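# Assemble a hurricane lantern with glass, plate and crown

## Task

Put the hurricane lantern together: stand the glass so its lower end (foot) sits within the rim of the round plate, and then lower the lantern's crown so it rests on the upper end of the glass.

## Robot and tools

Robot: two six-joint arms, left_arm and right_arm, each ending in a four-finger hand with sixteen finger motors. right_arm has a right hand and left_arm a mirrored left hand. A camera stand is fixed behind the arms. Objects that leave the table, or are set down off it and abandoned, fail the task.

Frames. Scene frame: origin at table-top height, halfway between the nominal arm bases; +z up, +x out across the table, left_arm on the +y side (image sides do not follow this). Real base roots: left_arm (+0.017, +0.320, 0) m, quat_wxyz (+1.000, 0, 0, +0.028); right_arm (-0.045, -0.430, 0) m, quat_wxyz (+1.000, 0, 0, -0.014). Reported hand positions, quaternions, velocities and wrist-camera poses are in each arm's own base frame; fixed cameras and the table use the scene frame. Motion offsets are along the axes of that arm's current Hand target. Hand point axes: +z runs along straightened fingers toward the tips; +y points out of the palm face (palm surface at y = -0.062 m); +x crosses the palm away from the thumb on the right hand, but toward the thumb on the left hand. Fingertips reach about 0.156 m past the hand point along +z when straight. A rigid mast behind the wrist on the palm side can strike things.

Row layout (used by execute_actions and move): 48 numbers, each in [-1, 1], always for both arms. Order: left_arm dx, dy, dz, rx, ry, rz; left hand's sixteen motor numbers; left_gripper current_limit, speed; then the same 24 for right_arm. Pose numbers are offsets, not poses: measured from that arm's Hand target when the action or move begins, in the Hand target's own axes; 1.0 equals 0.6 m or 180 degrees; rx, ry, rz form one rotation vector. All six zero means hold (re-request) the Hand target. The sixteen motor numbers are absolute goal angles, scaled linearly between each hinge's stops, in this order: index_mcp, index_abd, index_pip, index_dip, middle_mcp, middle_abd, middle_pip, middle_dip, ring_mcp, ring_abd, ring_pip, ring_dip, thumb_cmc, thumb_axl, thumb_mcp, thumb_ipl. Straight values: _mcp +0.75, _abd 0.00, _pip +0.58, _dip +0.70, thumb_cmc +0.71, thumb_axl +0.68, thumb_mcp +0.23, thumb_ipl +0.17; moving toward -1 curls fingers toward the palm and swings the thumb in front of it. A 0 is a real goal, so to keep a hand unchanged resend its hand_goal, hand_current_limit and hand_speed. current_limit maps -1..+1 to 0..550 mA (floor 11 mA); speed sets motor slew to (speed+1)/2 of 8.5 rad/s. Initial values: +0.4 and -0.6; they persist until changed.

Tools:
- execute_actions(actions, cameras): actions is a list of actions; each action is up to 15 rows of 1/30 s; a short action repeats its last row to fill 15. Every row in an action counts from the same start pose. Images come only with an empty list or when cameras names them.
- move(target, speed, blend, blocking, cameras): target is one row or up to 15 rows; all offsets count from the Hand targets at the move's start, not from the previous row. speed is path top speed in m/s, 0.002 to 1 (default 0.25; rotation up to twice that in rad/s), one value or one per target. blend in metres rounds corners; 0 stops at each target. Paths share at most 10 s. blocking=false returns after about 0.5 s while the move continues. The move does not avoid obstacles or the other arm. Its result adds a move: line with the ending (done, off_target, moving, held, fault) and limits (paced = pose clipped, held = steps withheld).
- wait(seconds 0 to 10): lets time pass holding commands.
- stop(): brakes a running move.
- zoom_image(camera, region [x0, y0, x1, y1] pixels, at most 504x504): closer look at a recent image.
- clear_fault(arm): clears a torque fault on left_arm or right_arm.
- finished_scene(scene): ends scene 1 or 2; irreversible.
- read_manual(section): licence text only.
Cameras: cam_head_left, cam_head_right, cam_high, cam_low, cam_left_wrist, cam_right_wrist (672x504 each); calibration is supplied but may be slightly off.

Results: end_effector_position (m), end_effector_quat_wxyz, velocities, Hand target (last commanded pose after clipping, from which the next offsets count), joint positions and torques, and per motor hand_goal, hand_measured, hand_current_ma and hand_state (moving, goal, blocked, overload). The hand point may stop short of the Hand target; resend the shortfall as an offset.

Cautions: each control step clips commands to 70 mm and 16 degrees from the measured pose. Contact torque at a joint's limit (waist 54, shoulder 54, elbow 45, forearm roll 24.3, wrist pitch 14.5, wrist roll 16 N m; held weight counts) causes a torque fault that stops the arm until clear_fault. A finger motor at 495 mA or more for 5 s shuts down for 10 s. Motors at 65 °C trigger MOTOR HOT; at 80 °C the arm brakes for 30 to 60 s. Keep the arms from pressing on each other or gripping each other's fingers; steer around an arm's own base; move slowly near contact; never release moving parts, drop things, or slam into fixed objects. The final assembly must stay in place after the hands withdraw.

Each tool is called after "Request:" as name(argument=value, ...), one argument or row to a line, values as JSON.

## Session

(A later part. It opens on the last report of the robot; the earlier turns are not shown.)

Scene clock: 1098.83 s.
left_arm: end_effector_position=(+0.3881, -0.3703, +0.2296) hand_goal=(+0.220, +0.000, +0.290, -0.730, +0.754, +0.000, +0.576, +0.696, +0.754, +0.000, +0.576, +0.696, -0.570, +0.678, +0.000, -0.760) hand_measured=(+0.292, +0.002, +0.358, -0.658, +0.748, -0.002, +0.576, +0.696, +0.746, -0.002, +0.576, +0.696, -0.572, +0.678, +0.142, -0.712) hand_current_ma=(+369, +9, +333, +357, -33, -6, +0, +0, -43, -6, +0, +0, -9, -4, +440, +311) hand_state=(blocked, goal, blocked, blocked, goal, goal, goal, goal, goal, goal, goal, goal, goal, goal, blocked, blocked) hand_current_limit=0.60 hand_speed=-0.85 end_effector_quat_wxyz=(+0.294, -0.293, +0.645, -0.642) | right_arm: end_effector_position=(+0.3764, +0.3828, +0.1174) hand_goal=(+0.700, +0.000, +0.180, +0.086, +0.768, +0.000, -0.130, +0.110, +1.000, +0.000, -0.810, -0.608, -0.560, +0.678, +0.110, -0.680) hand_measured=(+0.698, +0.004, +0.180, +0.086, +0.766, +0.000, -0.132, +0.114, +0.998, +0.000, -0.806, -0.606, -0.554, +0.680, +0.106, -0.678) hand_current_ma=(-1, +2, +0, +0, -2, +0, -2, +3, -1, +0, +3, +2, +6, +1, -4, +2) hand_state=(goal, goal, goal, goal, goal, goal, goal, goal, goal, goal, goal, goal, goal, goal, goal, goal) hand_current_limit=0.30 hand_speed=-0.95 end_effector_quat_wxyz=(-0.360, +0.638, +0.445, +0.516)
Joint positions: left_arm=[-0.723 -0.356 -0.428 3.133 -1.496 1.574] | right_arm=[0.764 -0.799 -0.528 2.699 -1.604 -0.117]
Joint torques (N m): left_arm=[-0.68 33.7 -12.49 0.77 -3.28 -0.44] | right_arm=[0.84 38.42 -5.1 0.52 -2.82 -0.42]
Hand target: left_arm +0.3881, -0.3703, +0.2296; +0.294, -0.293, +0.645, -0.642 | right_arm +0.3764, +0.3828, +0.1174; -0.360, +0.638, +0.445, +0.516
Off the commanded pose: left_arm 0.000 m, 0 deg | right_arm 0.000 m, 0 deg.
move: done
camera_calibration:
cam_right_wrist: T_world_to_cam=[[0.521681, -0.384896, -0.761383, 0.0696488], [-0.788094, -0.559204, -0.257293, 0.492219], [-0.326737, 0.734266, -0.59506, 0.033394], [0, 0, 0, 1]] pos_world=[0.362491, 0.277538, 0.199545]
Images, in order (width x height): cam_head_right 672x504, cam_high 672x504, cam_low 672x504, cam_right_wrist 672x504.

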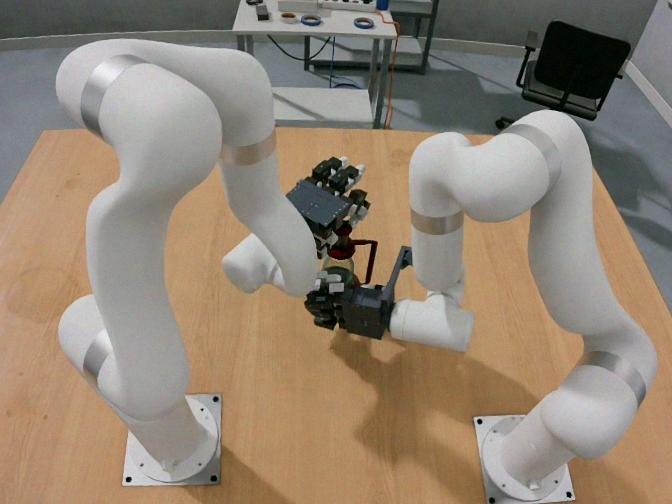

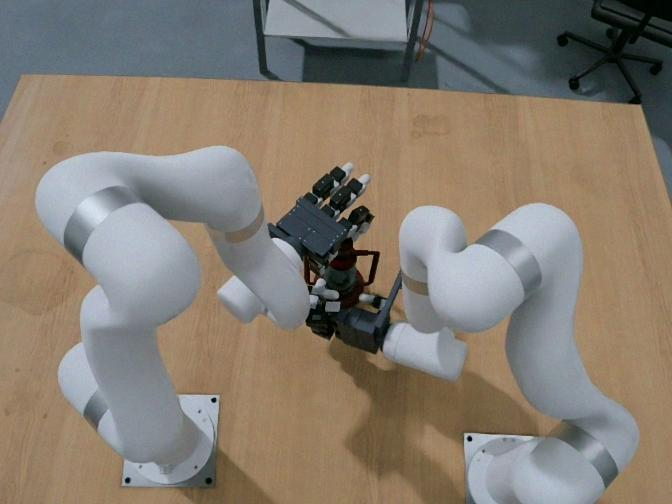

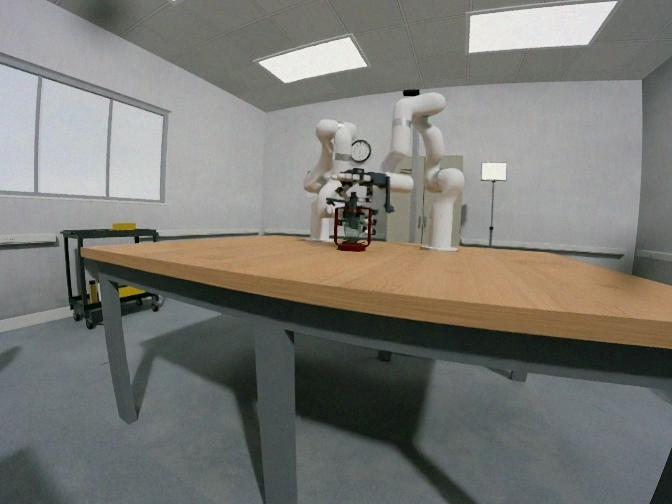

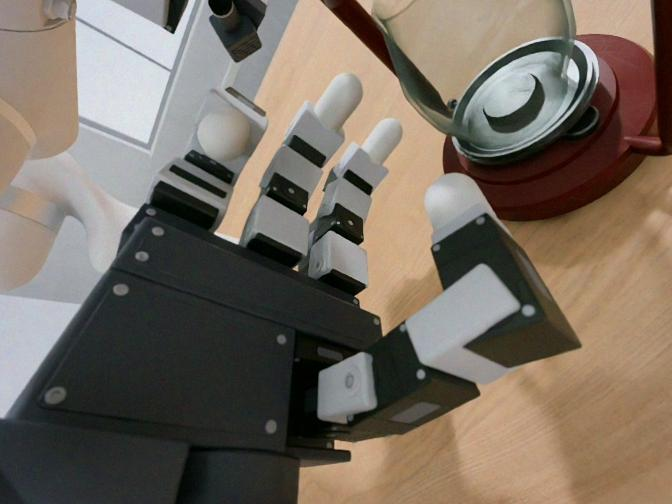

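Request:
move(
  target=[
    [0,0,0,0,0,0,0.22,0,0.29,-0.73,0.754,0,0.576,0.696,0.754,0,0.576,0.696,-0.571,0.678,0.0,-0.76,0.6,-0.85,-0.0065,-0.0708,-0.0307,0,0,0,0.70,0,0.18,0.085,0.767,0,-0.13,0.11,1.0,0,-0.81,-0.609,-0.56,0.678,0.11,-0.68,0.3,-0.95],
    [0,0,0,0,0,0,0.22,0,0.29,-0.73,0.754,0,0.576,0.696,0.754,0,0.576,0.696,-0.571,0.678,0.0,-0.76,0.6,-0.85,-0.034,0.0533,-0.3413,0,0,0,0.70,0,0.18,0.085,0.767,0,-0.13,0.11,1.0,0,-0.81,-0.609,-0.56,0.678,0.11,-0.68,0.3,-0.95],
  ],
  speed=[0.06,0.12],
  blend=[0.02,0],
  cameras=["cam_low","cam_high","cam_head_right","cam_head_left"],
)

Request:
zoom_image(
  camera="cam_low",
  region=[332, 190, 377, 252],
)

Request:
zoom_image(
  camera="cam_high",
  region=[300, 240, 370, 310],
)

Request:
zoom_image(
  camera="cam_head_right",
  region=[300, 230, 370, 300],
)

Scene clock: 1112.50 s.
left_arm: end_effector_position=(+0.3881, -0.3703, +0.2296) hand_goal=(+0.220, +0.000, +0.290, -0.730, +0.754, +0.000, +0.576, +0.696, +0.754, +0.000, +0.576, +0.696, -0.570, +0.678, +0.000, -0.760) hand_measured=(+0.292, +0.002, +0.358, -0.658, +0.748, -0.002, +0.576, +0.696, +0.746, -0.002, +0.576, +0.696, -0.572, +0.678, +0.142, -0.712) hand_current_ma=(+369, +9, +333, +357, -33, -6, +0, +0, -43, -6, +0, +0, -9, -4, +440, +311) hand_state=(blocked, goal, blocked, blocked, goal, goal, goal, goal, goal, goal, goal, goal, goal, goal, blocked, blocked) hand_current_limit=0.60 hand_speed=-0.85 end_effector_quat_wxyz=(+0.294, -0.293, +0.645, -0.642) | right_arm: end_effector_position=(+0.3357, +0.1798, +0.1402) hand_goal=(+0.700, +0.000, +0.180, +0.086, +0.768, +0.000, -0.130, +0.110, +1.000, +0.000, -0.810, -0.608, -0.560, +0.678, +0.110, -0.680) hand_measured=(+0.698, +0.004, +0.180, +0.086, +0.766, +0.000, -0.132, +0.114, +0.998, +0.000, -0.806, -0.606, -0.554, +0.680, +0.108, -0.678) hand_current_ma=(-1, +2, +0, +0, -1, +0, -2, +3, -1, +0, +3, +2, +6, +1, -3, +2) hand_state=(goal, goal, goal, goal, goal, goal, goal, goal, goal, goal, goal, goal, goal, goal, goal, goal) hand_current_limit=0.30 hand_speed=-0.95 end_effector_quat_wxyz=(-0.360, +0.638, +0.445, +0.516)
Joint positions: left_arm=[-0.723 -0.356 -0.428 3.133 -1.496 1.574] | right_arm=[0.064 -0.735 -0.223 2.035 -1.583 -0.465]
Joint torques (N m): left_arm=[-0.77 33.48 -12.3 0.78 -3.17 -0.47] | right_arm=[1.14 30.16 -1.1 -0.93 -2.07 0.09]
Hand target: left_arm +0.3881, -0.3703, +0.2296; +0.294, -0.293, +0.645, -0.642 | right_arm +0.3357, +0.1798, +0.1402; -0.360, +0.638, +0.445, +0.516
Off the commanded pose: left_arm 0.000 m, 0 deg | right_arm 0.000 m, 0 deg.
move: done
Images, in order (width x height): cam_head_left 672x504, cam_head_right 672x504, cam_high 672x504, cam_low 672x504.

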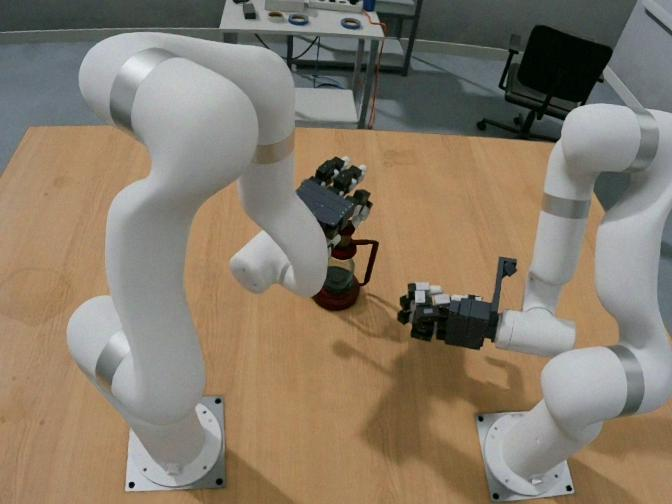

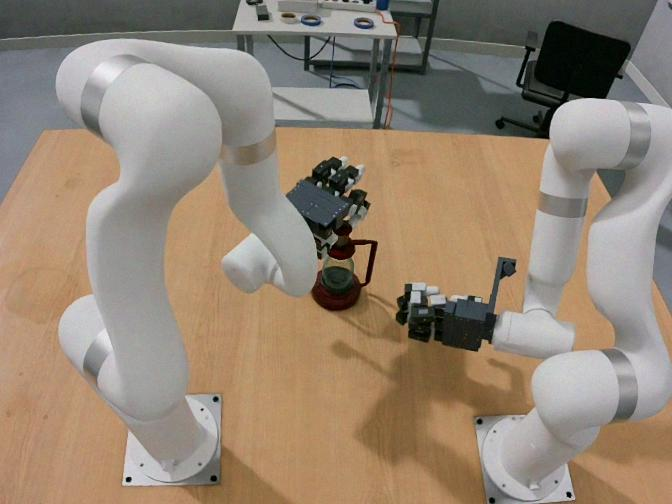

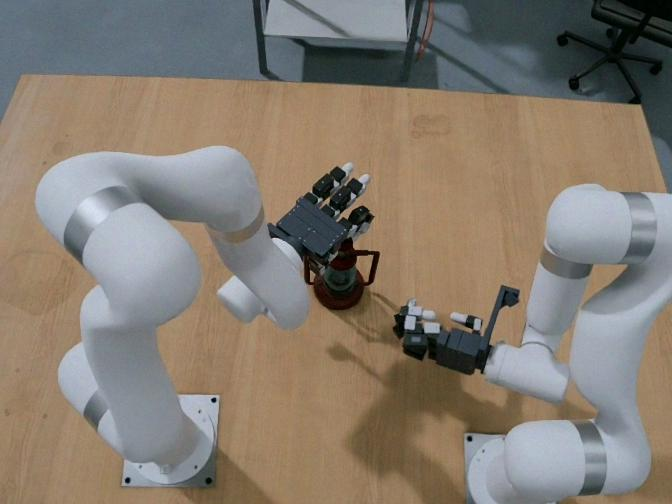

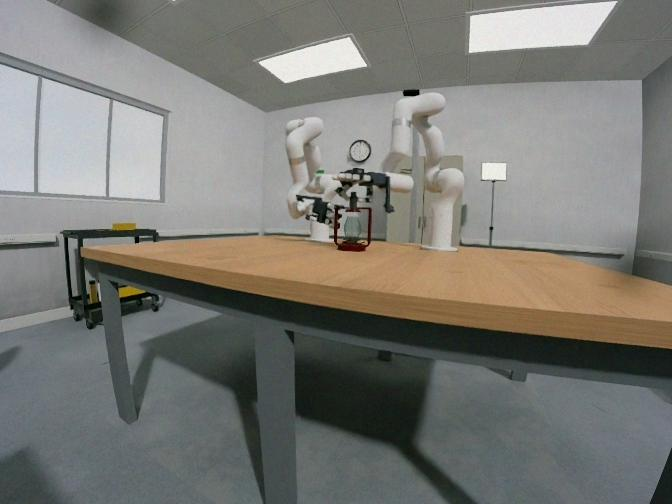

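Scaled by 8.129.

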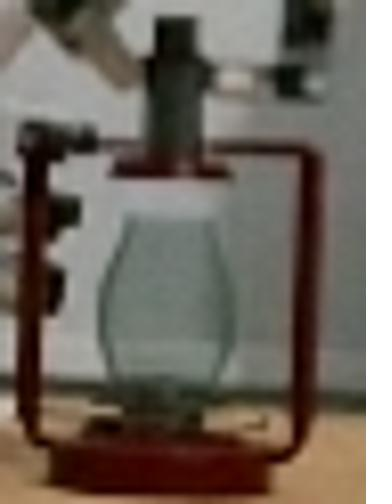

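Scaled by 7.200.

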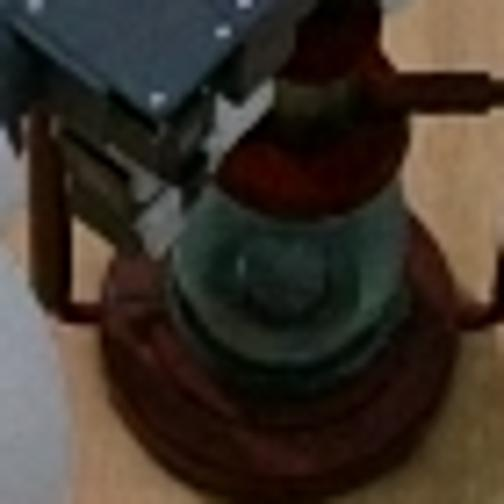

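Scaled by 7.200.

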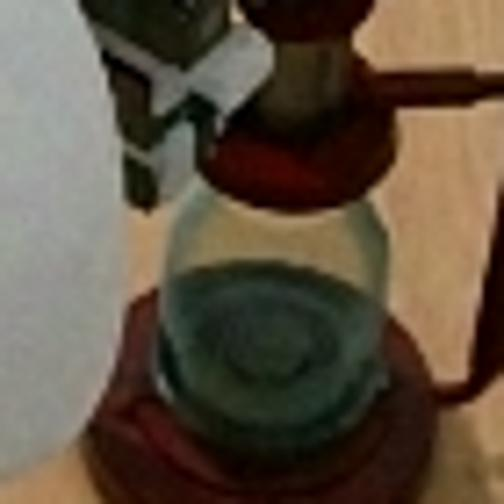

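Request:
move(
  target=[
    [0,0.0277,0,0,0,0,0.22,0,0.29,-0.73,0.754,0,0.576,0.696,0.754,0,0.576,0.696,-0.571,0.678,0.0,-0.76,0.6,-0.85,0,0,0,0,0,0,0.70,0,0.18,0.085,0.767,0,-0.13,0.11,1.0,0,-0.81,-0.609,-0.56,0.678,0.11,-0.68,0.3,-0.95],
  ],
  speed=0.015,
  cameras=["cam_low"],
)

Request:
zoom_image(
  camera="cam_low",
  region=[332, 190, 377, 252],
)

Scene clock: 1120.50 s.
left_arm: end_effector_position=(+0.3881, -0.3702, +0.2130) hand_goal=(+0.220, +0.000, +0.290, -0.730, +0.754, +0.000, +0.576, +0.696, +0.754, +0.000, +0.576, +0.696, -0.570, +0.678, +0.000, -0.760) hand_measured=(+0.292, +0.002, +0.358, -0.656, +0.748, -0.002, +0.576, +0.696, +0.746, -0.002, +0.576, +0.696, -0.572, +0.678, +0.142, -0.712) hand_current_ma=(+369, +9, +334, +359, -33, -6, +0, +0, -43, -6, +0, +0, -9, -4, +440, +311) hand_state=(blocked, goal, blocked, blocked, goal, goal, goal, goal, goal, goal, goal, goal, goal, goal, blocked, blocked) hand_current_limit=0.60 hand_speed=-0.85 end_effector_quat_wxyz=(+0.294, -0.293, +0.645, -0.642) | right_arm: end_effector_position=(+0.3357, +0.1798, +0.1402) hand_goal=(+0.700, +0.000, +0.180, +0.086, +0.768, +0.000, -0.130, +0.110, +1.000, +0.000, -0.810, -0.608, -0.560, +0.678, +0.110, -0.680) hand_measured=(+0.698, +0.004, +0.180, +0.086, +0.766, +0.000, -0.132, +0.114, +0.998, +0.000, -0.806, -0.606, -0.554, +0.680, +0.108, -0.678) hand_current_ma=(-1, +2, +0, +0, -1, +0, -2, +3, -1, +0, +3, +2, +6, +1, -3, +2) hand_state=(goal, goal, goal, goal, goal, goal, goal, goal, goal, goal, goal, goal, goal, goal, goal, goal) hand_current_limit=0.30 hand_speed=-0.95 end_effector_quat_wxyz=(-0.360, +0.638, +0.445, +0.516)
Joint positions: left_arm=[-0.723 -0.413 -0.435 3.133 -1.545 1.573] | right_arm=[0.064 -0.735 -0.223 2.035 -1.583 -0.465]
Joint torques (N m): left_arm=[1.1 30.09 -11.26 1.28 -2.97 -0.48] | right_arm=[0.86 30.32 -0.93 -0.85 -1.9 0.03]
Hand target: left_arm +0.3881, -0.3702, +0.2129; +0.294, -0.293, +0.645, -0.642 | right_arm +0.3357, +0.1798, +0.1402; -0.360, +0.638, +0.445, +0.516
Off the commanded pose: left_arm 0.000 m, 0 deg | right_arm 0.000 m, 0 deg.
move: done
Images, in order (width x height): cam_low 672x504.

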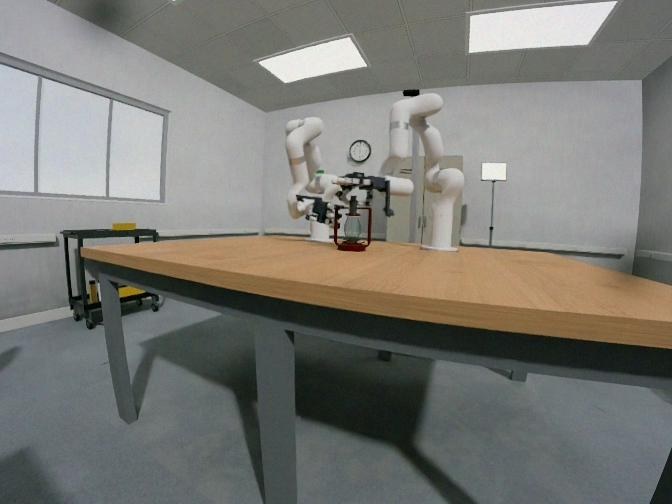

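Scaled by 8.129.

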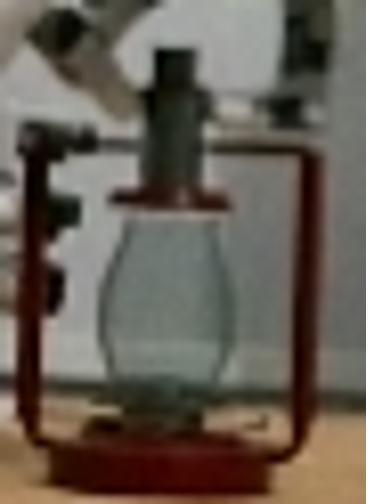

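Request:
move(
  target=[
    [0,0.0033,0,0,0,0,0.22,0,0.29,-0.73,0.754,0,0.576,0.696,0.754,0,0.576,0.696,-0.571,0.678,0.0,-0.76,0.6,-0.85,0,0,0,0,0,0,0.70,0,0.18,0.085,0.767,0,-0.13,0.11,1.0,0,-0.81,-0.609,-0.56,0.678,0.11,-0.68,0.3,-0.95],
  ],
  speed=0.01,
)

Request:
move(
  target=[
    [0,0.0025,0,0,0,0,0.22,0,0.29,-0.73,0.754,0,0.576,0.696,0.754,0,0.576,0.696,-0.571,0.678,0.0,-0.76,0.6,-0.85,0,0,0,0,0,0,0.70,0,0.18,0.085,0.767,0,-0.13,0.11,1.0,0,-0.81,-0.609,-0.56,0.678,0.11,-0.68,0.3,-0.95],
  ],
  speed=0.01,
  cameras=["cam_low"],
)

Request:
zoom_image(
  camera="cam_low",
  region=[332, 190, 377, 252],
)

Scene clock: 1132.13 s.
left_arm: end_effector_position=(+0.3881, -0.3702, +0.2110) hand_goal=(+0.220, +0.000, +0.290, -0.730, +0.754, +0.000, +0.576, +0.696, +0.754, +0.000, +0.576, +0.696, -0.570, +0.678, +0.000, -0.760) hand_measured=(+0.292, +0.002, +0.358, -0.656, +0.748, -0.002, +0.576, +0.696, +0.746, -0.002, +0.576, +0.696, -0.572, +0.678, +0.142, -0.712) hand_current_ma=(+369, +9, +334, +359, -33, -6, +0, +0, -43, -6, +0, +0, -9, -4, +440, +311) hand_state=(blocked, goal, blocked, blocked, goal, goal, goal, goal, goal, goal, goal, goal, goal, goal, blocked, blocked) hand_current_limit=0.60 hand_speed=-0.85 end_effector_quat_wxyz=(+0.294, -0.293, +0.645, -0.642) | right_arm: end_effector_position=(+0.3357, +0.1798, +0.1402) hand_goal=(+0.700, +0.000, +0.180, +0.086, +0.768, +0.000, -0.130, +0.110, +1.000, +0.000, -0.810, -0.608, -0.560, +0.678, +0.110, -0.680) hand_measured=(+0.698, +0.004, +0.180, +0.086, +0.766, +0.000, -0.132, +0.114, +0.998, +0.000, -0.806, -0.606, -0.554, +0.680, +0.108, -0.678) hand_current_ma=(-1, +2, +0, +0, -1, +0, -2, +3, -1, +0, +3, +2, +6, +1, -3, +2) hand_state=(goal, goal, goal, goal, goal, goal, goal, goal, goal, goal, goal, goal, goal, goal, goal, goal) hand_current_limit=0.30 hand_speed=-0.95 end_effector_quat_wxyz=(-0.360, +0.638, +0.445, +0.516)
Joint positions: left_arm=[-0.723 -0.42 -0.436 3.133 -1.551 1.573] | right_arm=[0.064 -0.735 -0.223 2.035 -1.583 -0.465]
Joint torques (N m): left_arm=[1 30.89 -10.86 1.19 -2.85 -0.45] | right_arm=[0.8 30.57 -1.05 -1.03 -2 0.04]
Hand target: left_arm +0.3881, -0.3702, +0.2110; +0.294, -0.293, +0.645, -0.642 | right_arm +0.3357, +0.1798, +0.1402; -0.360, +0.638, +0.445, +0.516
Off the commanded pose: left_arm 0.000 m, 0 deg | right_arm 0.000 m, 0 deg.
move: done

Scene clock: 1132.83 s.
left_arm: end_effector_position=(+0.3881, -0.3702, +0.2095) hand_goal=(+0.220, +0.000, +0.290, -0.730, +0.754, +0.000, +0.576, +0.696, +0.754, +0.000, +0.576, +0.696, -0.570, +0.678, +0.000, -0.760) hand_measured=(+0.292, +0.002, +0.358, -0.656, +0.748, -0.002, +0.576, +0.696, +0.746, -0.002, +0.576, +0.696, -0.572, +0.678, +0.142, -0.712) hand_current_ma=(+369, +9, +334, +359, -33, -6, +0, +0, -43, -6, +0, +0, -9, -4, +440, +311) hand_state=(blocked, goal, blocked, blocked, goal, goal, goal, goal, goal, goal, goal, goal, goal, goal, blocked, blocked) hand_current_limit=0.60 hand_speed=-0.85 end_effector_quat_wxyz=(+0.294, -0.293, +0.645, -0.642) | right_arm: end_effector_position=(+0.3357, +0.1798, +0.1402) hand_goal=(+0.700, +0.000, +0.180, +0.086, +0.768, +0.000, -0.130, +0.110, +1.000, +0.000, -0.810, -0.608, -0.560, +0.678, +0.110, -0.680) hand_measured=(+0.698, +0.004, +0.180, +0.086, +0.766, +0.000, -0.132, +0.114, +0.998, +0.000, -0.806, -0.606, -0.554, +0.680, +0.108, -0.678) hand_current_ma=(-1, +2, +0, +0, -1, +0, -2, +3, -1, +0, +3, +2, +6, +1, -3, +2) hand_state=(goal, goal, goal, goal, goal, goal, goal, goal, goal, goal, goal, goal, goal, goal, goal, goal) hand_current_limit=0.30 hand_speed=-0.95 end_effector_quat_wxyz=(-0.360, +0.638, +0.445, +0.516)
Joint positions: left_arm=[-0.723 -0.425 -0.437 3.133 -1.555 1.573] | right_arm=[0.064 -0.735 -0.223 2.035 -1.583 -0.465]
Joint torques (N m): left_arm=[1.92 30.77 -10.85 1.04 -2.77 -0.44] | right_arm=[0.73 30.07 -0.31 -1.06 -2 0.03]
Hand target: left_arm +0.3881, -0.3702, +0.2095; +0.294, -0.293, +0.645, -0.642 | right_arm +0.3357, +0.1798, +0.1402; -0.360, +0.638, +0.445, +0.516
Off the commanded pose: left_arm 0.000 m, 0 deg | right_arm 0.000 m, 0 deg.
move: done
Images, in order (width x height): cam_low 672x504.

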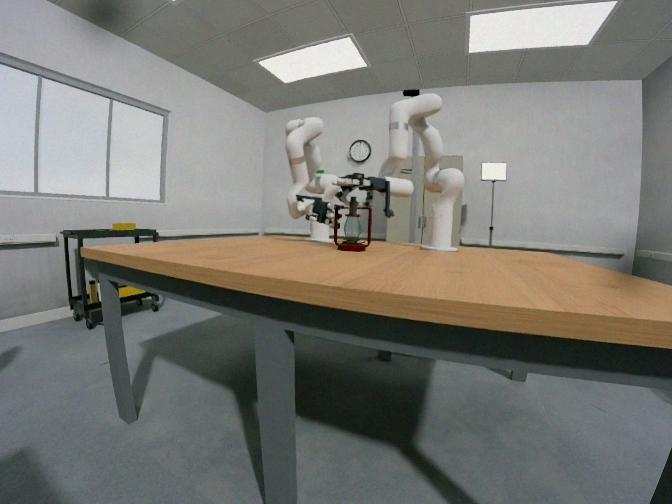

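Scaled by 8.129.

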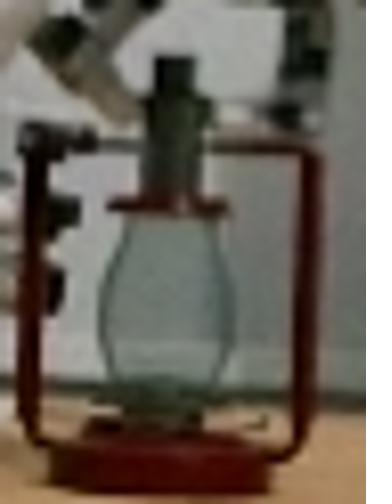

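Request:
move(
  target=[
    [0,0.0025,0,0,0,0,0.22,0,0.29,-0.73,0.754,0,0.576,0.696,0.754,0,0.576,0.696,-0.571,0.678,0.0,-0.76,0.6,-0.85,0,0,0,0,0,0,0.70,0,0.18,0.085,0.767,0,-0.13,0.11,1.0,0,-0.81,-0.609,-0.56,0.678,0.11,-0.68,0.3,-0.95],
  ],
  speed=0.01,
)

Request:
move(
  target=[
    [0,0.0025,0,0,0,0,0.22,0,0.29,-0.73,0.754,0,0.576,0.696,0.754,0,0.576,0.696,-0.571,0.678,0.0,-0.76,0.6,-0.85,0,0,0,0,0,0,0.70,0,0.18,0.085,0.767,0,-0.13,0.11,1.0,0,-0.81,-0.609,-0.56,0.678,0.11,-0.68,0.3,-0.95],
  ],
  speed=0.01,
  cameras=["cam_low"],
)

Request:
zoom_image(
  camera="cam_low",
  region=[332, 190, 377, 252],
)

Scene clock: 1140.73 s.
left_arm: end_effector_position=(+0.3881, -0.3702, +0.2080) hand_goal=(+0.220, +0.000, +0.290, -0.730, +0.754, +0.000, +0.576, +0.696, +0.754, +0.000, +0.576, +0.696, -0.570, +0.678, +0.000, -0.760) hand_measured=(+0.292, +0.002, +0.358, -0.656, +0.748, -0.002, +0.576, +0.696, +0.746, -0.002, +0.576, +0.696, -0.572, +0.678, +0.142, -0.712) hand_current_ma=(+369, +9, +334, +359, -33, -6, +0, +0, -43, -6, +0, +0, -9, -4, +440, +311) hand_state=(blocked, goal, blocked, blocked, goal, goal, goal, goal, goal, goal, goal, goal, goal, goal, blocked, blocked) hand_current_limit=0.60 hand_speed=-0.85 end_effector_quat_wxyz=(+0.294, -0.293, +0.645, -0.642) | right_arm: end_effector_position=(+0.3357, +0.1798, +0.1402) hand_goal=(+0.700, +0.000, +0.180, +0.086, +0.768, +0.000, -0.130, +0.110, +1.000, +0.000, -0.810, -0.608, -0.560, +0.678, +0.110, -0.680) hand_measured=(+0.698, +0.004, +0.180, +0.086, +0.766, +0.000, -0.132, +0.114, +0.998, +0.000, -0.806, -0.606, -0.554, +0.680, +0.108, -0.678) hand_current_ma=(-1, +2, +0, +0, -1, +0, -2, +3, -1, +0, +3, +2, +6, +1, -3, +2) hand_state=(goal, goal, goal, goal, goal, goal, goal, goal, goal, goal, goal, goal, goal, goal, goal, goal) hand_current_limit=0.30 hand_speed=-0.95 end_effector_quat_wxyz=(-0.360, +0.638, +0.445, +0.516)
Joint positions: left_arm=[-0.723 -0.43 -0.438 3.133 -1.56 1.573] | right_arm=[0.064 -0.735 -0.223 2.035 -1.583 -0.465]
Joint torques (N m): left_arm=[1.95 29.21 -10.33 1.28 -2.8 -0.38] | right_arm=[0.36 30.39 -0.83 -1.26 -2.09 0.13]
Hand target: left_arm +0.3881, -0.3702, +0.2080; +0.294, -0.293, +0.645, -0.642 | right_arm +0.3357, +0.1798, +0.1402; -0.360, +0.638, +0.445, +0.516
Off the commanded pose: left_arm 0.000 m, 0 deg | right_arm 0.000 m, 0 deg.
move: done

Scene clock: 1141.43 s.
left_arm: end_effector_position=(+0.3881, -0.3702, +0.2065) hand_goal=(+0.220, +0.000, +0.290, -0.730, +0.754, +0.000, +0.576, +0.696, +0.754, +0.000, +0.576, +0.696, -0.570, +0.678, +0.000, -0.760) hand_measured=(+0.292, +0.002, +0.358, -0.656, +0.748, -0.002, +0.576, +0.696, +0.746, -0.002, +0.576, +0.696, -0.572, +0.678, +0.142, -0.712) hand_current_ma=(+369, +9, +334, +359, -33, -6, +0, +0, -43, -6, +0, +0, -9, -4, +440, +311) hand_state=(blocked, goal, blocked, blocked, goal, goal, goal, goal, goal, goal, goal, goal, goal, goal, blocked, blocked) hand_current_limit=0.60 hand_speed=-0.85 end_effector_quat_wxyz=(+0.294, -0.293, +0.645, -0.642) | right_arm: end_effector_position=(+0.3357, +0.1798, +0.1402) hand_goal=(+0.700, +0.000, +0.180, +0.086, +0.768, +0.000, -0.130, +0.110, +1.000, +0.000, -0.810, -0.608, -0.560, +0.678, +0.110, -0.680) hand_measured=(+0.698, +0.004, +0.180, +0.086, +0.766, +0.000, -0.132, +0.114, +0.998, +0.000, -0.806, -0.606, -0.554, +0.680, +0.108, -0.678) hand_current_ma=(-1, +2, +0, +0, -1, +0, -2, +3, -1, +0, +3, +2, +6, +1, -3, +2) hand_state=(goal, goal, goal, goal, goal, goal, goal, goal, goal, goal, goal, goal, goal, goal, goal, goal) hand_current_limit=0.30 hand_speed=-0.95 end_effector_quat_wxyz=(-0.360, +0.638, +0.445, +0.516)
Joint positions: left_arm=[-0.723 -0.435 -0.439 3.133 -1.564 1.573] | right_arm=[0.064 -0.735 -0.223 2.035 -1.583 -0.465]
Joint torques (N m): left_arm=[1.52 29.31 -10.83 1.02 -2.78 -0.45] | right_arm=[-1.08 29.54 -0.67 -1.04 -1.89 0.04]
Hand target: left_arm +0.3881, -0.3702, +0.2065; +0.294, -0.293, +0.645, -0.642 | right_arm +0.3357, +0.1798, +0.1402; -0.360, +0.638, +0.445, +0.516
Off the commanded pose: left_arm 0.000 m, 0 deg | right_arm 0.000 m, 0 deg.
move: done
Images, in order (width x height): cam_low 672x504.

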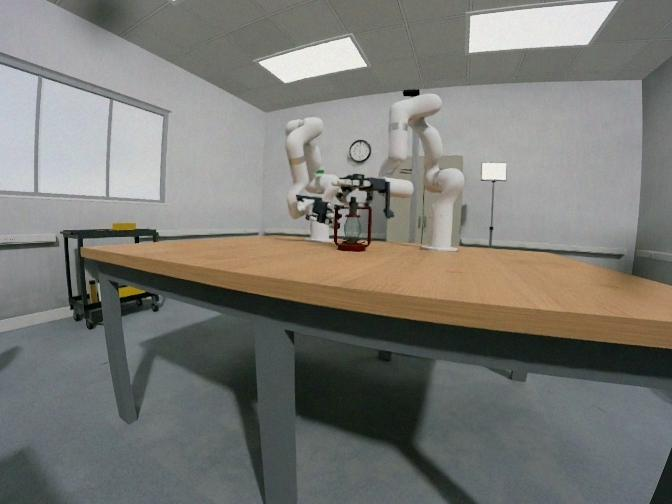

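Scaled by 8.129.

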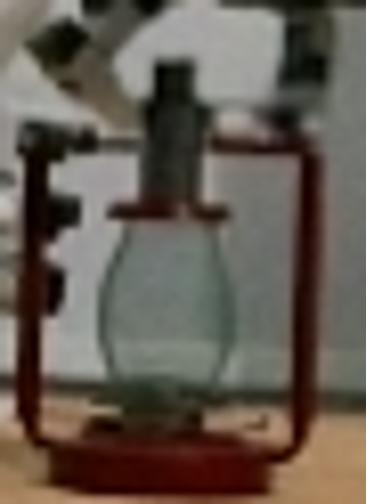

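Request:
move(
  target=[
    [0,0.0025,0,0,0,0,0.22,0,0.29,-0.73,0.754,0,0.576,0.696,0.754,0,0.576,0.696,-0.571,0.678,0.0,-0.76,0.6,-0.85,0,0,0,0,0,0,0.70,0,0.18,0.085,0.767,0,-0.13,0.11,1.0,0,-0.81,-0.609,-0.56,0.678,0.11,-0.68,0.3,-0.95],
  ],
  speed=0.01,
)

Request:
move(
  target=[
    [0,0.0025,0,0,0,0,0.22,0,0.29,-0.73,0.754,0,0.576,0.696,0.754,0,0.576,0.696,-0.571,0.678,0.0,-0.76,0.6,-0.85,0,0,0,0,0,0,0.70,0,0.18,0.085,0.767,0,-0.13,0.11,1.0,0,-0.81,-0.609,-0.56,0.678,0.11,-0.68,0.3,-0.95],
  ],
  speed=0.01,
  cameras=["cam_low"],
)

Request:
zoom_image(
  camera="cam_low",
  region=[332, 190, 377, 252],
)

Scene clock: 1150.07 s.
left_arm: end_effector_position=(+0.3881, -0.3702, +0.2050) hand_goal=(+0.220, +0.000, +0.290, -0.730, +0.754, +0.000, +0.576, +0.696, +0.754, +0.000, +0.576, +0.696, -0.570, +0.678, +0.000, -0.760) hand_measured=(+0.292, +0.002, +0.358, -0.656, +0.748, -0.002, +0.576, +0.696, +0.746, -0.002, +0.576, +0.696, -0.572, +0.678, +0.142, -0.712) hand_current_ma=(+369, +9, +334, +359, -33, -6, +0, +0, -43, -6, +0, +0, -9, -4, +440, +311) hand_state=(blocked, goal, blocked, blocked, goal, goal, goal, goal, goal, goal, goal, goal, goal, goal, blocked, blocked) hand_current_limit=0.60 hand_speed=-0.85 end_effector_quat_wxyz=(+0.294, -0.293, +0.645, -0.642) | right_arm: end_effector_position=(+0.3357, +0.1798, +0.1402) hand_goal=(+0.700, +0.000, +0.180, +0.086, +0.768, +0.000, -0.130, +0.110, +1.000, +0.000, -0.810, -0.608, -0.560, +0.678, +0.110, -0.680) hand_measured=(+0.698, +0.004, +0.180, +0.086, +0.766, +0.000, -0.132, +0.114, +0.998, +0.000, -0.806, -0.606, -0.554, +0.680, +0.108, -0.678) hand_current_ma=(-1, +2, +0, +0, -1, +0, -2, +3, -1, +0, +3, +2, +6, +1, -3, +2) hand_state=(goal, goal, goal, goal, goal, goal, goal, goal, goal, goal, goal, goal, goal, goal, goal, goal) hand_current_limit=0.30 hand_speed=-0.95 end_effector_quat_wxyz=(-0.360, +0.638, +0.445, +0.516)
Joint positions: left_arm=[-0.723 -0.44 -0.44 3.133 -1.568 1.573] | right_arm=[0.064 -0.735 -0.223 2.035 -1.583 -0.465]
Joint torques (N m): left_arm=[0.67 30.03 -9.76 0.85 -2.61 -0.45] | right_arm=[1.24 30.47 -0.75 -0.71 -2.03 0.05]
Hand target: left_arm +0.3881, -0.3702, +0.2050; +0.294, -0.293, +0.645, -0.642 | right_arm +0.3357, +0.1798, +0.1402; -0.360, +0.638, +0.445, +0.516
Off the commanded pose: left_arm 0.000 m, 0 deg | right_arm 0.000 m, 0 deg.
move: done

Scene clock: 1150.77 s.
left_arm: end_effector_position=(+0.3881, -0.3702, +0.2035) hand_goal=(+0.220, +0.000, +0.290, -0.730, +0.754, +0.000, +0.576, +0.696, +0.754, +0.000, +0.576, +0.696, -0.570, +0.678, +0.000, -0.760) hand_measured=(+0.292, +0.002, +0.358, -0.656, +0.748, -0.002, +0.576, +0.696, +0.746, -0.002, +0.576, +0.696, -0.572, +0.678, +0.142, -0.712) hand_current_ma=(+369, +9, +334, +359, -33, -6, +0, +0, -43, -6, +0, +0, -9, -4, +440, +311) hand_state=(blocked, goal, blocked, blocked, goal, goal, goal, goal, goal, goal, goal, goal, goal, goal, blocked, blocked) hand_current_limit=0.60 hand_speed=-0.85 end_effector_quat_wxyz=(+0.294, -0.293, +0.645, -0.642) | right_arm: end_effector_position=(+0.3357, +0.1798, +0.1402) hand_goal=(+0.700, +0.000, +0.180, +0.086, +0.768, +0.000, -0.130, +0.110, +1.000, +0.000, -0.810, -0.608, -0.560, +0.678, +0.110, -0.680) hand_measured=(+0.698, +0.004, +0.180, +0.086, +0.766, +0.000, -0.132, +0.114, +0.998, +0.000, -0.806, -0.606, -0.554, +0.680, +0.108, -0.678) hand_current_ma=(-1, +2, +0, +0, -1, +0, -2, +3, -1, +0, +3, +2, +6, +1, -3, +2) hand_state=(goal, goal, goal, goal, goal, goal, goal, goal, goal, goal, goal, goal, goal, goal, goal, goal) hand_current_limit=0.30 hand_speed=-0.95 end_effector_quat_wxyz=(-0.360, +0.638, +0.445, +0.516)
Joint positions: left_arm=[-0.723 -0.446 -0.441 3.133 -1.573 1.573] | right_arm=[0.064 -0.735 -0.223 2.035 -1.583 -0.465]
Joint torques (N m): left_arm=[1.62 30.02 -9.59 0.85 -2.59 -0.33] | right_arm=[2.23 29.44 -0.08 -1.18 -2.12 0.2]
Hand target: left_arm +0.3881, -0.3702, +0.2035; +0.294, -0.293, +0.645, -0.642 | right_arm +0.3357, +0.1798, +0.1402; -0.360, +0.638, +0.445, +0.516
Off the commanded pose: left_arm 0.000 m, 0 deg | right_arm 0.000 m, 0 deg.
move: done
Images, in order (width x height): cam_low 672x504.

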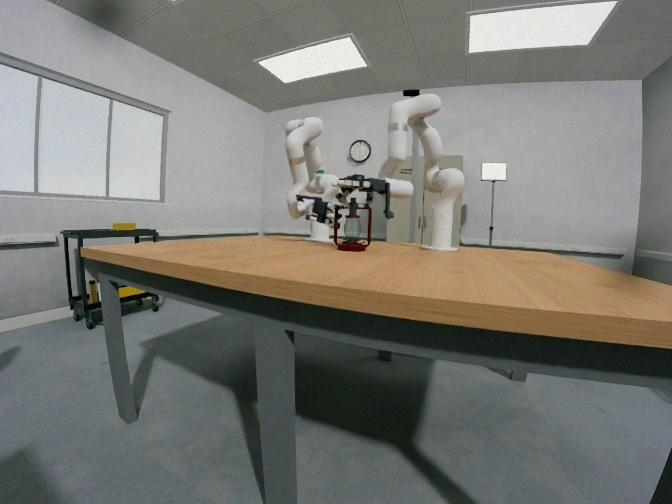

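Scaled by 8.129.

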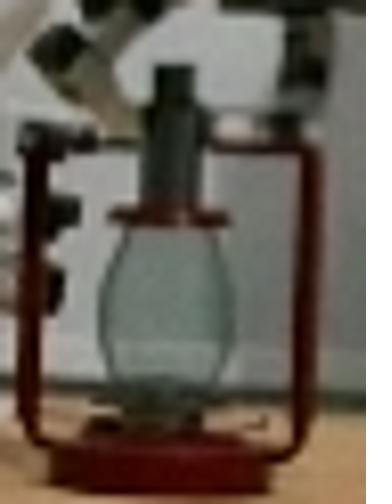

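Request:
move(
  target=[
    [0,0.0025,0,0,0,0,0.22,0,0.29,-0.73,0.754,0,0.576,0.696,0.754,0,0.576,0.696,-0.571,0.678,0.0,-0.76,0.6,-0.85,0,0,0,0,0,0,0.70,0,0.18,0.085,0.767,0,-0.13,0.11,1.0,0,-0.81,-0.609,-0.56,0.678,0.11,-0.68,0.3,-0.95],
  ],
  speed=0.01,
)

Request:
move(
  target=[
    [0,0.0025,0,0,0,0,0.22,0,0.29,-0.73,0.754,0,0.576,0.696,0.754,0,0.576,0.696,-0.571,0.678,0.0,-0.76,0.6,-0.85,0,0,0,0,0,0,0.70,0,0.18,0.085,0.767,0,-0.13,0.11,1.0,0,-0.81,-0.609,-0.56,0.678,0.11,-0.68,0.3,-0.95],
  ],
  speed=0.01,
  cameras=["cam_low","cam_left_wrist"],
)

Request:
zoom_image(
  camera="cam_low",
  region=[332, 190, 377, 252],
)

Scene clock: 1162.83 s.
left_arm: end_effector_position=(+0.3881, -0.3702, +0.2020) hand_goal=(+0.220, +0.000, +0.290, -0.730, +0.754, +0.000, +0.576, +0.696, +0.754, +0.000, +0.576, +0.696, -0.570, +0.678, +0.000, -0.760) hand_measured=(+0.292, +0.002, +0.358, -0.656, +0.748, -0.002, +0.576, +0.696, +0.746, -0.002, +0.576, +0.696, -0.572, +0.678, +0.142, -0.712) hand_current_ma=(+369, +9, +334, +359, -33, -6, +0, +0, -43, -6, +0, +0, -9, -4, +440, +311) hand_state=(blocked, goal, blocked, blocked, goal, goal, goal, goal, goal, goal, goal, goal, goal, goal, blocked, blocked) hand_current_limit=0.60 hand_speed=-0.85 end_effector_quat_wxyz=(+0.294, -0.293, +0.645, -0.642) | right_arm: end_effector_position=(+0.3357, +0.1798, +0.1402) hand_goal=(+0.700, +0.000, +0.180, +0.086, +0.768, +0.000, -0.130, +0.110, +1.000, +0.000, -0.810, -0.608, -0.560, +0.678, +0.110, -0.680) hand_measured=(+0.698, +0.004, +0.180, +0.086, +0.766, +0.000, -0.132, +0.114, +0.998, +0.000, -0.806, -0.606, -0.554, +0.680, +0.108, -0.678) hand_current_ma=(-1, +2, +0, +0, -1, +0, -2, +3, -1, +0, +3, +2, +6, +1, -3, +2) hand_state=(goal, goal, goal, goal, goal, goal, goal, goal, goal, goal, goal, goal, goal, goal, goal, goal) hand_current_limit=0.30 hand_speed=-0.95 end_effector_quat_wxyz=(-0.360, +0.638, +0.445, +0.516)
Joint positions: left_arm=[-0.723 -0.451 -0.442 3.133 -1.577 1.573] | right_arm=[0.064 -0.735 -0.223 2.035 -1.583 -0.465]
Joint torques (N m): left_arm=[1.09 28.32 -9.39 1.03 -2.68 -0.4] | right_arm=[-0.48 29.52 -0.21 -1.02 -2.05 0.11]
Hand target: left_arm +0.3881, -0.3702, +0.2020; +0.294, -0.293, +0.645, -0.642 | right_arm +0.3357, +0.1798, +0.1402; -0.360, +0.638, +0.445, +0.516
Off the commanded pose: left_arm 0.000 m, 0 deg | right_arm 0.000 m, 0 deg.
move: done

Scene clock: 1163.53 s.
left_arm: end_effector_position=(+0.3881, -0.3702, +0.2005) hand_goal=(+0.220, +0.000, +0.290, -0.730, +0.754, +0.000, +0.576, +0.696, +0.754, +0.000, +0.576, +0.696, -0.570, +0.678, +0.000, -0.760) hand_measured=(+0.292, +0.002, +0.358, -0.670, +0.748, -0.002, +0.576, +0.696, +0.746, -0.002, +0.576, +0.696, -0.572, +0.678, +0.142, -0.722) hand_current_ma=(+369, +11, +334, +291, -33, -6, +0, +0, -43, -6, +0, +0, -9, -4, +440, +242) hand_state=(blocked, goal, blocked, blocked, goal, goal, goal, goal, goal, goal, goal, goal, goal, goal, blocked, blocked) hand_current_limit=0.60 hand_speed=-0.85 end_effector_quat_wxyz=(+0.294, -0.293, +0.645, -0.642) | right_arm: end_effector_position=(+0.3357, +0.1798, +0.1402) hand_goal=(+0.700, +0.000, +0.180, +0.086, +0.768, +0.000, -0.130, +0.110, +1.000, +0.000, -0.810, -0.608, -0.560, +0.678, +0.110, -0.680) hand_measured=(+0.698, +0.004, +0.180, +0.086, +0.766, +0.000, -0.132, +0.114, +0.998, +0.000, -0.806, -0.606, -0.554, +0.680, +0.108, -0.678) hand_current_ma=(-1, +2, +0, +0, -1, +0, -2, +3, -1, +0, +3, +2, +6, +1, -3, +2) hand_state=(goal, goal, goal, goal, goal, goal, goal, goal, goal, goal, goal, goal, goal, goal, goal, goal) hand_current_limit=0.30 hand_speed=-0.95 end_effector_quat_wxyz=(-0.360, +0.638, +0.445, +0.516)
Joint positions: left_arm=[-0.723 -0.456 -0.443 3.133 -1.581 1.573] | right_arm=[0.064 -0.735 -0.223 2.035 -1.583 -0.465]
Joint torques (N m): left_arm=[0.59 27.77 -9.17 0.8 -1.87 -0.23] | right_arm=[0.44 28.83 -0.34 -1.16 -1.98 0.09]
Hand target: left_arm +0.3881, -0.3702, +0.2005; +0.294, -0.293, +0.645, -0.642 | right_arm +0.3357, +0.1798, +0.1402; -0.360, +0.638, +0.445, +0.516
Off the commanded pose: left_arm 0.000 m, 0 deg | right_arm 0.000 m, 0 deg.
move: done
camera_calibration:
cam_left_wrist: T_world_to_cam=[[0.494004, 0.573123, 0.653827, -0.140932], [-0.853453, 0.176006, 0.490551, 0.248885], [0.166069, -0.800345, 0.576081, -0.355676], [0, 0, 0, 1]] pos_world=[0.341099, -0.247697, 0.174952]
Images, in order (width x height): cam_low 672x504, cam_left_wrist 672x504.

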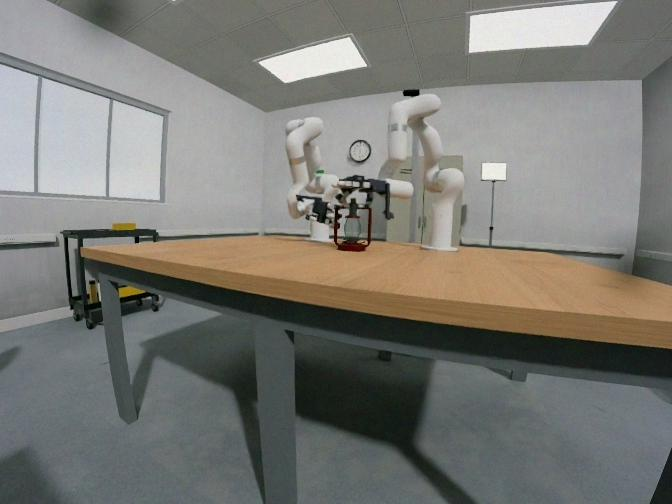

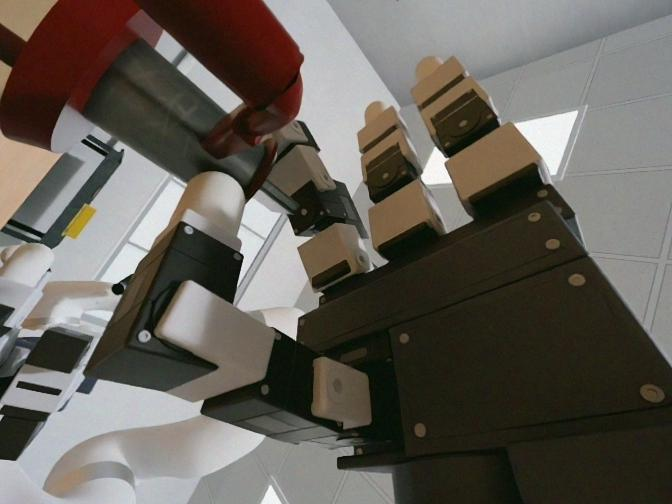

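Scaled by 8.129.

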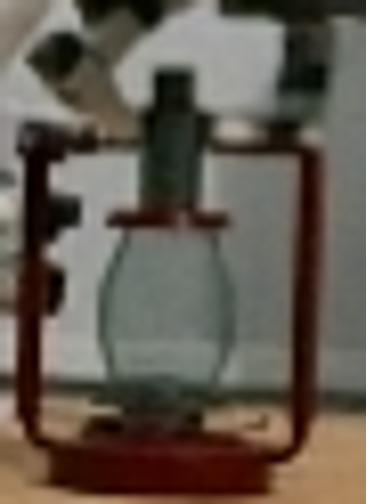

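Request:
move(
  target=[0,0.001,0,0,0,0,0.27,0,0.34,-0.70,0.754,0,0.576,0.696,0.754,0,0.576,0.696,-0.571,0.678,0.10,-0.74,0.4,-0.85,0,0,0,0,0,0,0.70,0,0.18,0.085,0.767,0,-0.13,0.11,1.0,0,-0.81,-0.609,-0.56,0.678,0.11,-0.68,0.3,-0.95],
  speed=0.01,
  cameras=["cam_low"],
)

Request:
zoom_image(
  camera="cam_low",
  region=[310, 180, 400, 280],
)

Scene clock: 1179.10 s.
left_arm: end_effector_position=(+0.3881, -0.3702, +0.1999) hand_goal=(+0.270, +0.000, +0.340, -0.700, +0.754, +0.000, +0.576, +0.696, +0.754, +0.000, +0.576, +0.696, -0.570, +0.678, +0.100, -0.740) hand_measured=(+0.296, +0.002, +0.366, -0.676, +0.748, -0.002, +0.576, +0.696, +0.746, -0.002, +0.576, +0.696, -0.572, +0.678, +0.142, -0.726) hand_current_ma=(+127, +11, +119, +114, -33, -6, +0, +0, -43, -6, +0, +0, -9, -4, +268, +91) hand_state=(blocked, goal, blocked, blocked, goal, goal, goal, goal, goal, goal, goal, goal, goal, goal, blocked, goal) hand_current_limit=0.40 hand_speed=-0.85 end_effector_quat_wxyz=(+0.294, -0.293, +0.645, -0.642) | right_arm: end_effector_position=(+0.3357, +0.1798, +0.1402) hand_goal=(+0.700, +0.000, +0.180, +0.086, +0.768, +0.000, -0.130, +0.110, +1.000, +0.000, -0.810, -0.608, -0.560, +0.678, +0.110, -0.680) hand_measured=(+0.698, +0.004, +0.180, +0.086, +0.766, +0.000, -0.132, +0.114, +0.998, +0.000, -0.806, -0.606, -0.554, +0.680, +0.108, -0.678) hand_current_ma=(-1, +2, +0, +0, -1, +0, -2, +3, -1, +0, +3, +2, +6, +1, -3, +2) hand_state=(goal, goal, goal, goal, goal, goal, goal, goal, goal, goal, goal, goal, goal, goal, goal, goal) hand_current_limit=0.30 hand_speed=-0.95 end_effector_quat_wxyz=(-0.360, +0.638, +0.445, +0.516)
Joint positions: left_arm=[-0.723 -0.458 -0.443 3.133 -1.583 1.573] | right_arm=[0.064 -0.735 -0.223 2.035 -1.583 -0.465]
Joint torques (N m): left_arm=[1.84 26.34 -8.83 0.69 -1.8 -0.08] | right_arm=[0.18 28.88 -0.1 -0.8 -1.93 -0.05]
Hand target: left_arm +0.3881, -0.3702, +0.1999; +0.294, -0.293, +0.645, -0.642 | right_arm +0.3357, +0.1798, +0.1402; -0.360, +0.638, +0.445, +0.516
Off the commanded pose: left_arm 0.000 m, 0 deg | right_arm 0.000 m, 0 deg.
move: done
Images, in order (width x height): cam_low 672x504.

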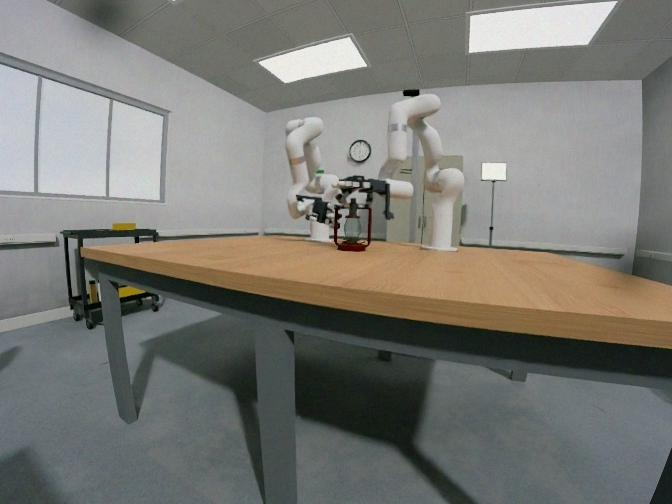

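Scaled by 5.040.

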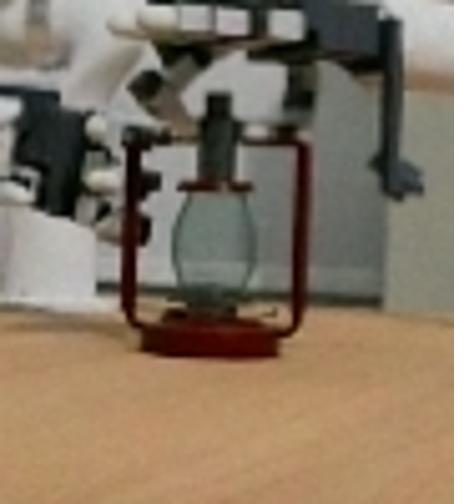

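Disk sits on the glass. Release.

Request:
move(
  target=[
    [0,0,0,0,0,0,0.36,0,0.34,-0.70,0.754,0,0.576,0.696,0.754,0,0.576,0.696,-0.571,0.678,0.17,-0.76,0.4,-0.9,0,0,0,0,0,0,0.70,0,0.18,0.085,0.767,0,-0.13,0.11,1.0,0,-0.81,-0.609,-0.56,0.678,0.11,-0.68,0.3,-0.95],
    [0,0,0,0,0,0,0.626,0,0.308,-0.709,0.754,0,0.576,0.696,0.754,0,0.576,0.696,-0.571,0.678,0.253,-0.854,0.4,-0.85,0,0,0,0,0,0,0.70,0,0.18,0.085,0.767,0,-0.13,0.11,1.0,0,-0.81,-0.609,-0.56,0.678,0.11,-0.68,0.3,-0.95],
  ],
  speed=0.02,
  cameras=["cam_low", "cam_left_wrist"],
)

Request:
zoom_image(
  camera="cam_low",
  region=[310, 180, 400, 280],
)

Scene clock: 1186.70 s.
left_arm: end_effector_position=(+0.3881, -0.3702, +0.1999) hand_goal=(+0.626, +0.000, +0.308, -0.708, +0.754, +0.000, +0.576, +0.696, +0.754, +0.000, +0.576, +0.696, -0.570, +0.678, +0.254, -0.854) hand_measured=(+0.604, +0.002, +0.308, -0.706, +0.748, -0.002, +0.576, +0.696, +0.746, -0.002, +0.576, +0.696, -0.572, +0.678, +0.252, -0.850) hand_current_ma=(-113, +11, +4, +13, -33, -6, +0, +0, -43, -6, +0, +0, -9, -4, -6, +24) hand_state=(blocked, goal, goal, goal, goal, goal, goal, goal, goal, goal, goal, goal, goal, goal, goal, goal) hand_current_limit=0.40 hand_speed=-0.85 end_effector_quat_wxyz=(+0.294, -0.293, +0.645, -0.642) | right_arm: end_effector_position=(+0.3357, +0.1798, +0.1402) hand_goal=(+0.700, +0.000, +0.180, +0.086, +0.768, +0.000, -0.130, +0.110, +1.000, +0.000, -0.810, -0.608, -0.560, +0.678, +0.110, -0.680) hand_measured=(+0.698, +0.004, +0.180, +0.086, +0.766, +0.000, -0.132, +0.114, +0.998, +0.000, -0.806, -0.606, -0.554, +0.680, +0.108, -0.678) hand_current_ma=(-1, +2, +0, +0, -1, +0, -2, +3, -1, +0, +3, +2, +6, +1, -3, +2) hand_state=(goal, goal, goal, goal, goal, goal, goal, goal, goal, goal, goal, goal, goal, goal, goal, goal) hand_current_limit=0.30 hand_speed=-0.95 end_effector_quat_wxyz=(-0.360, +0.638, +0.445, +0.516)
Joint positions: left_arm=[-0.723 -0.458 -0.443 3.133 -1.583 1.573] | right_arm=[0.064 -0.735 -0.223 2.035 -1.583 -0.465]
Joint torques (N m): left_arm=[1.55 26.92 -7.28 1.03 -1.3 -0.09] | right_arm=[-0.75 30.06 -0.03 -0.82 -2.04 0.01]
Hand target: left_arm +0.3881, -0.3702, +0.1999; +0.294, -0.293, +0.645, -0.642 | right_arm +0.3357, +0.1798, +0.1402; -0.360, +0.638, +0.445, +0.516
Off the commanded pose: left_arm 0.000 m, 0 deg | right_arm 0.000 m, 0 deg.
move: done
camera_calibration:
cam_left_wrist: T_world_to_cam=[[0.494004, 0.573123, 0.653827, -0.14054], [-0.853453, 0.176006, 0.490551, 0.249179], [0.166069, -0.800345, 0.576081, -0.35533], [0, 0, 0, 1]] pos_world=[0.341099, -0.247697, 0.174352]
Images, in order (width x height): cam_low 672x504, cam_left_wrist 672x504.

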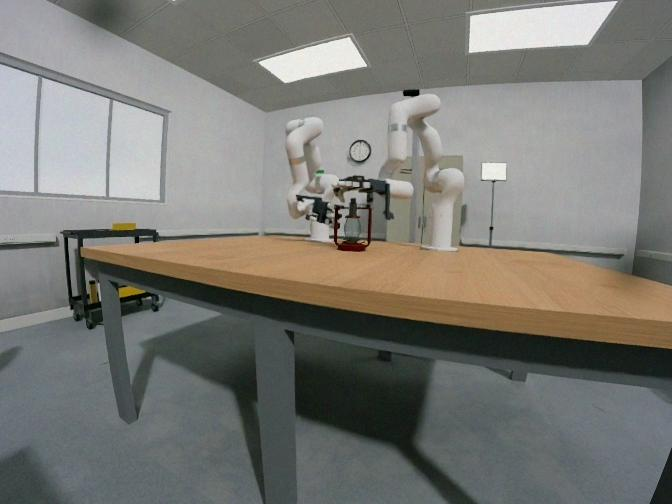

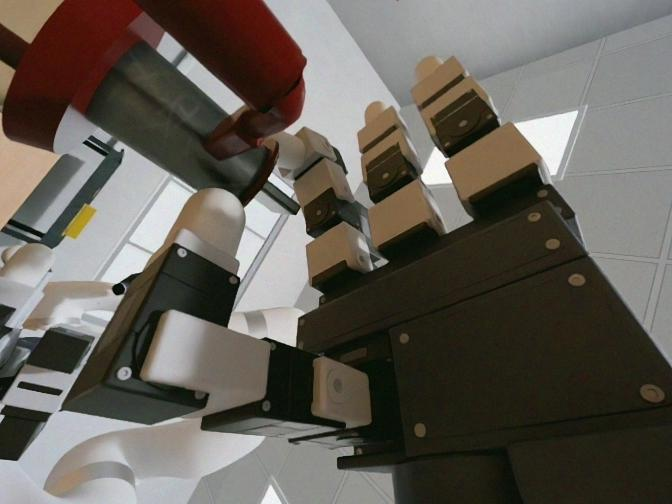

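Scaled by 5.040.

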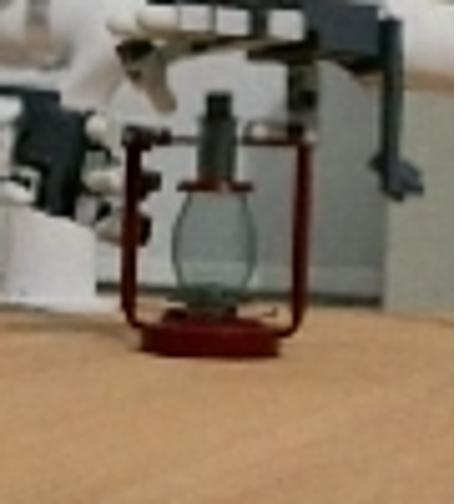

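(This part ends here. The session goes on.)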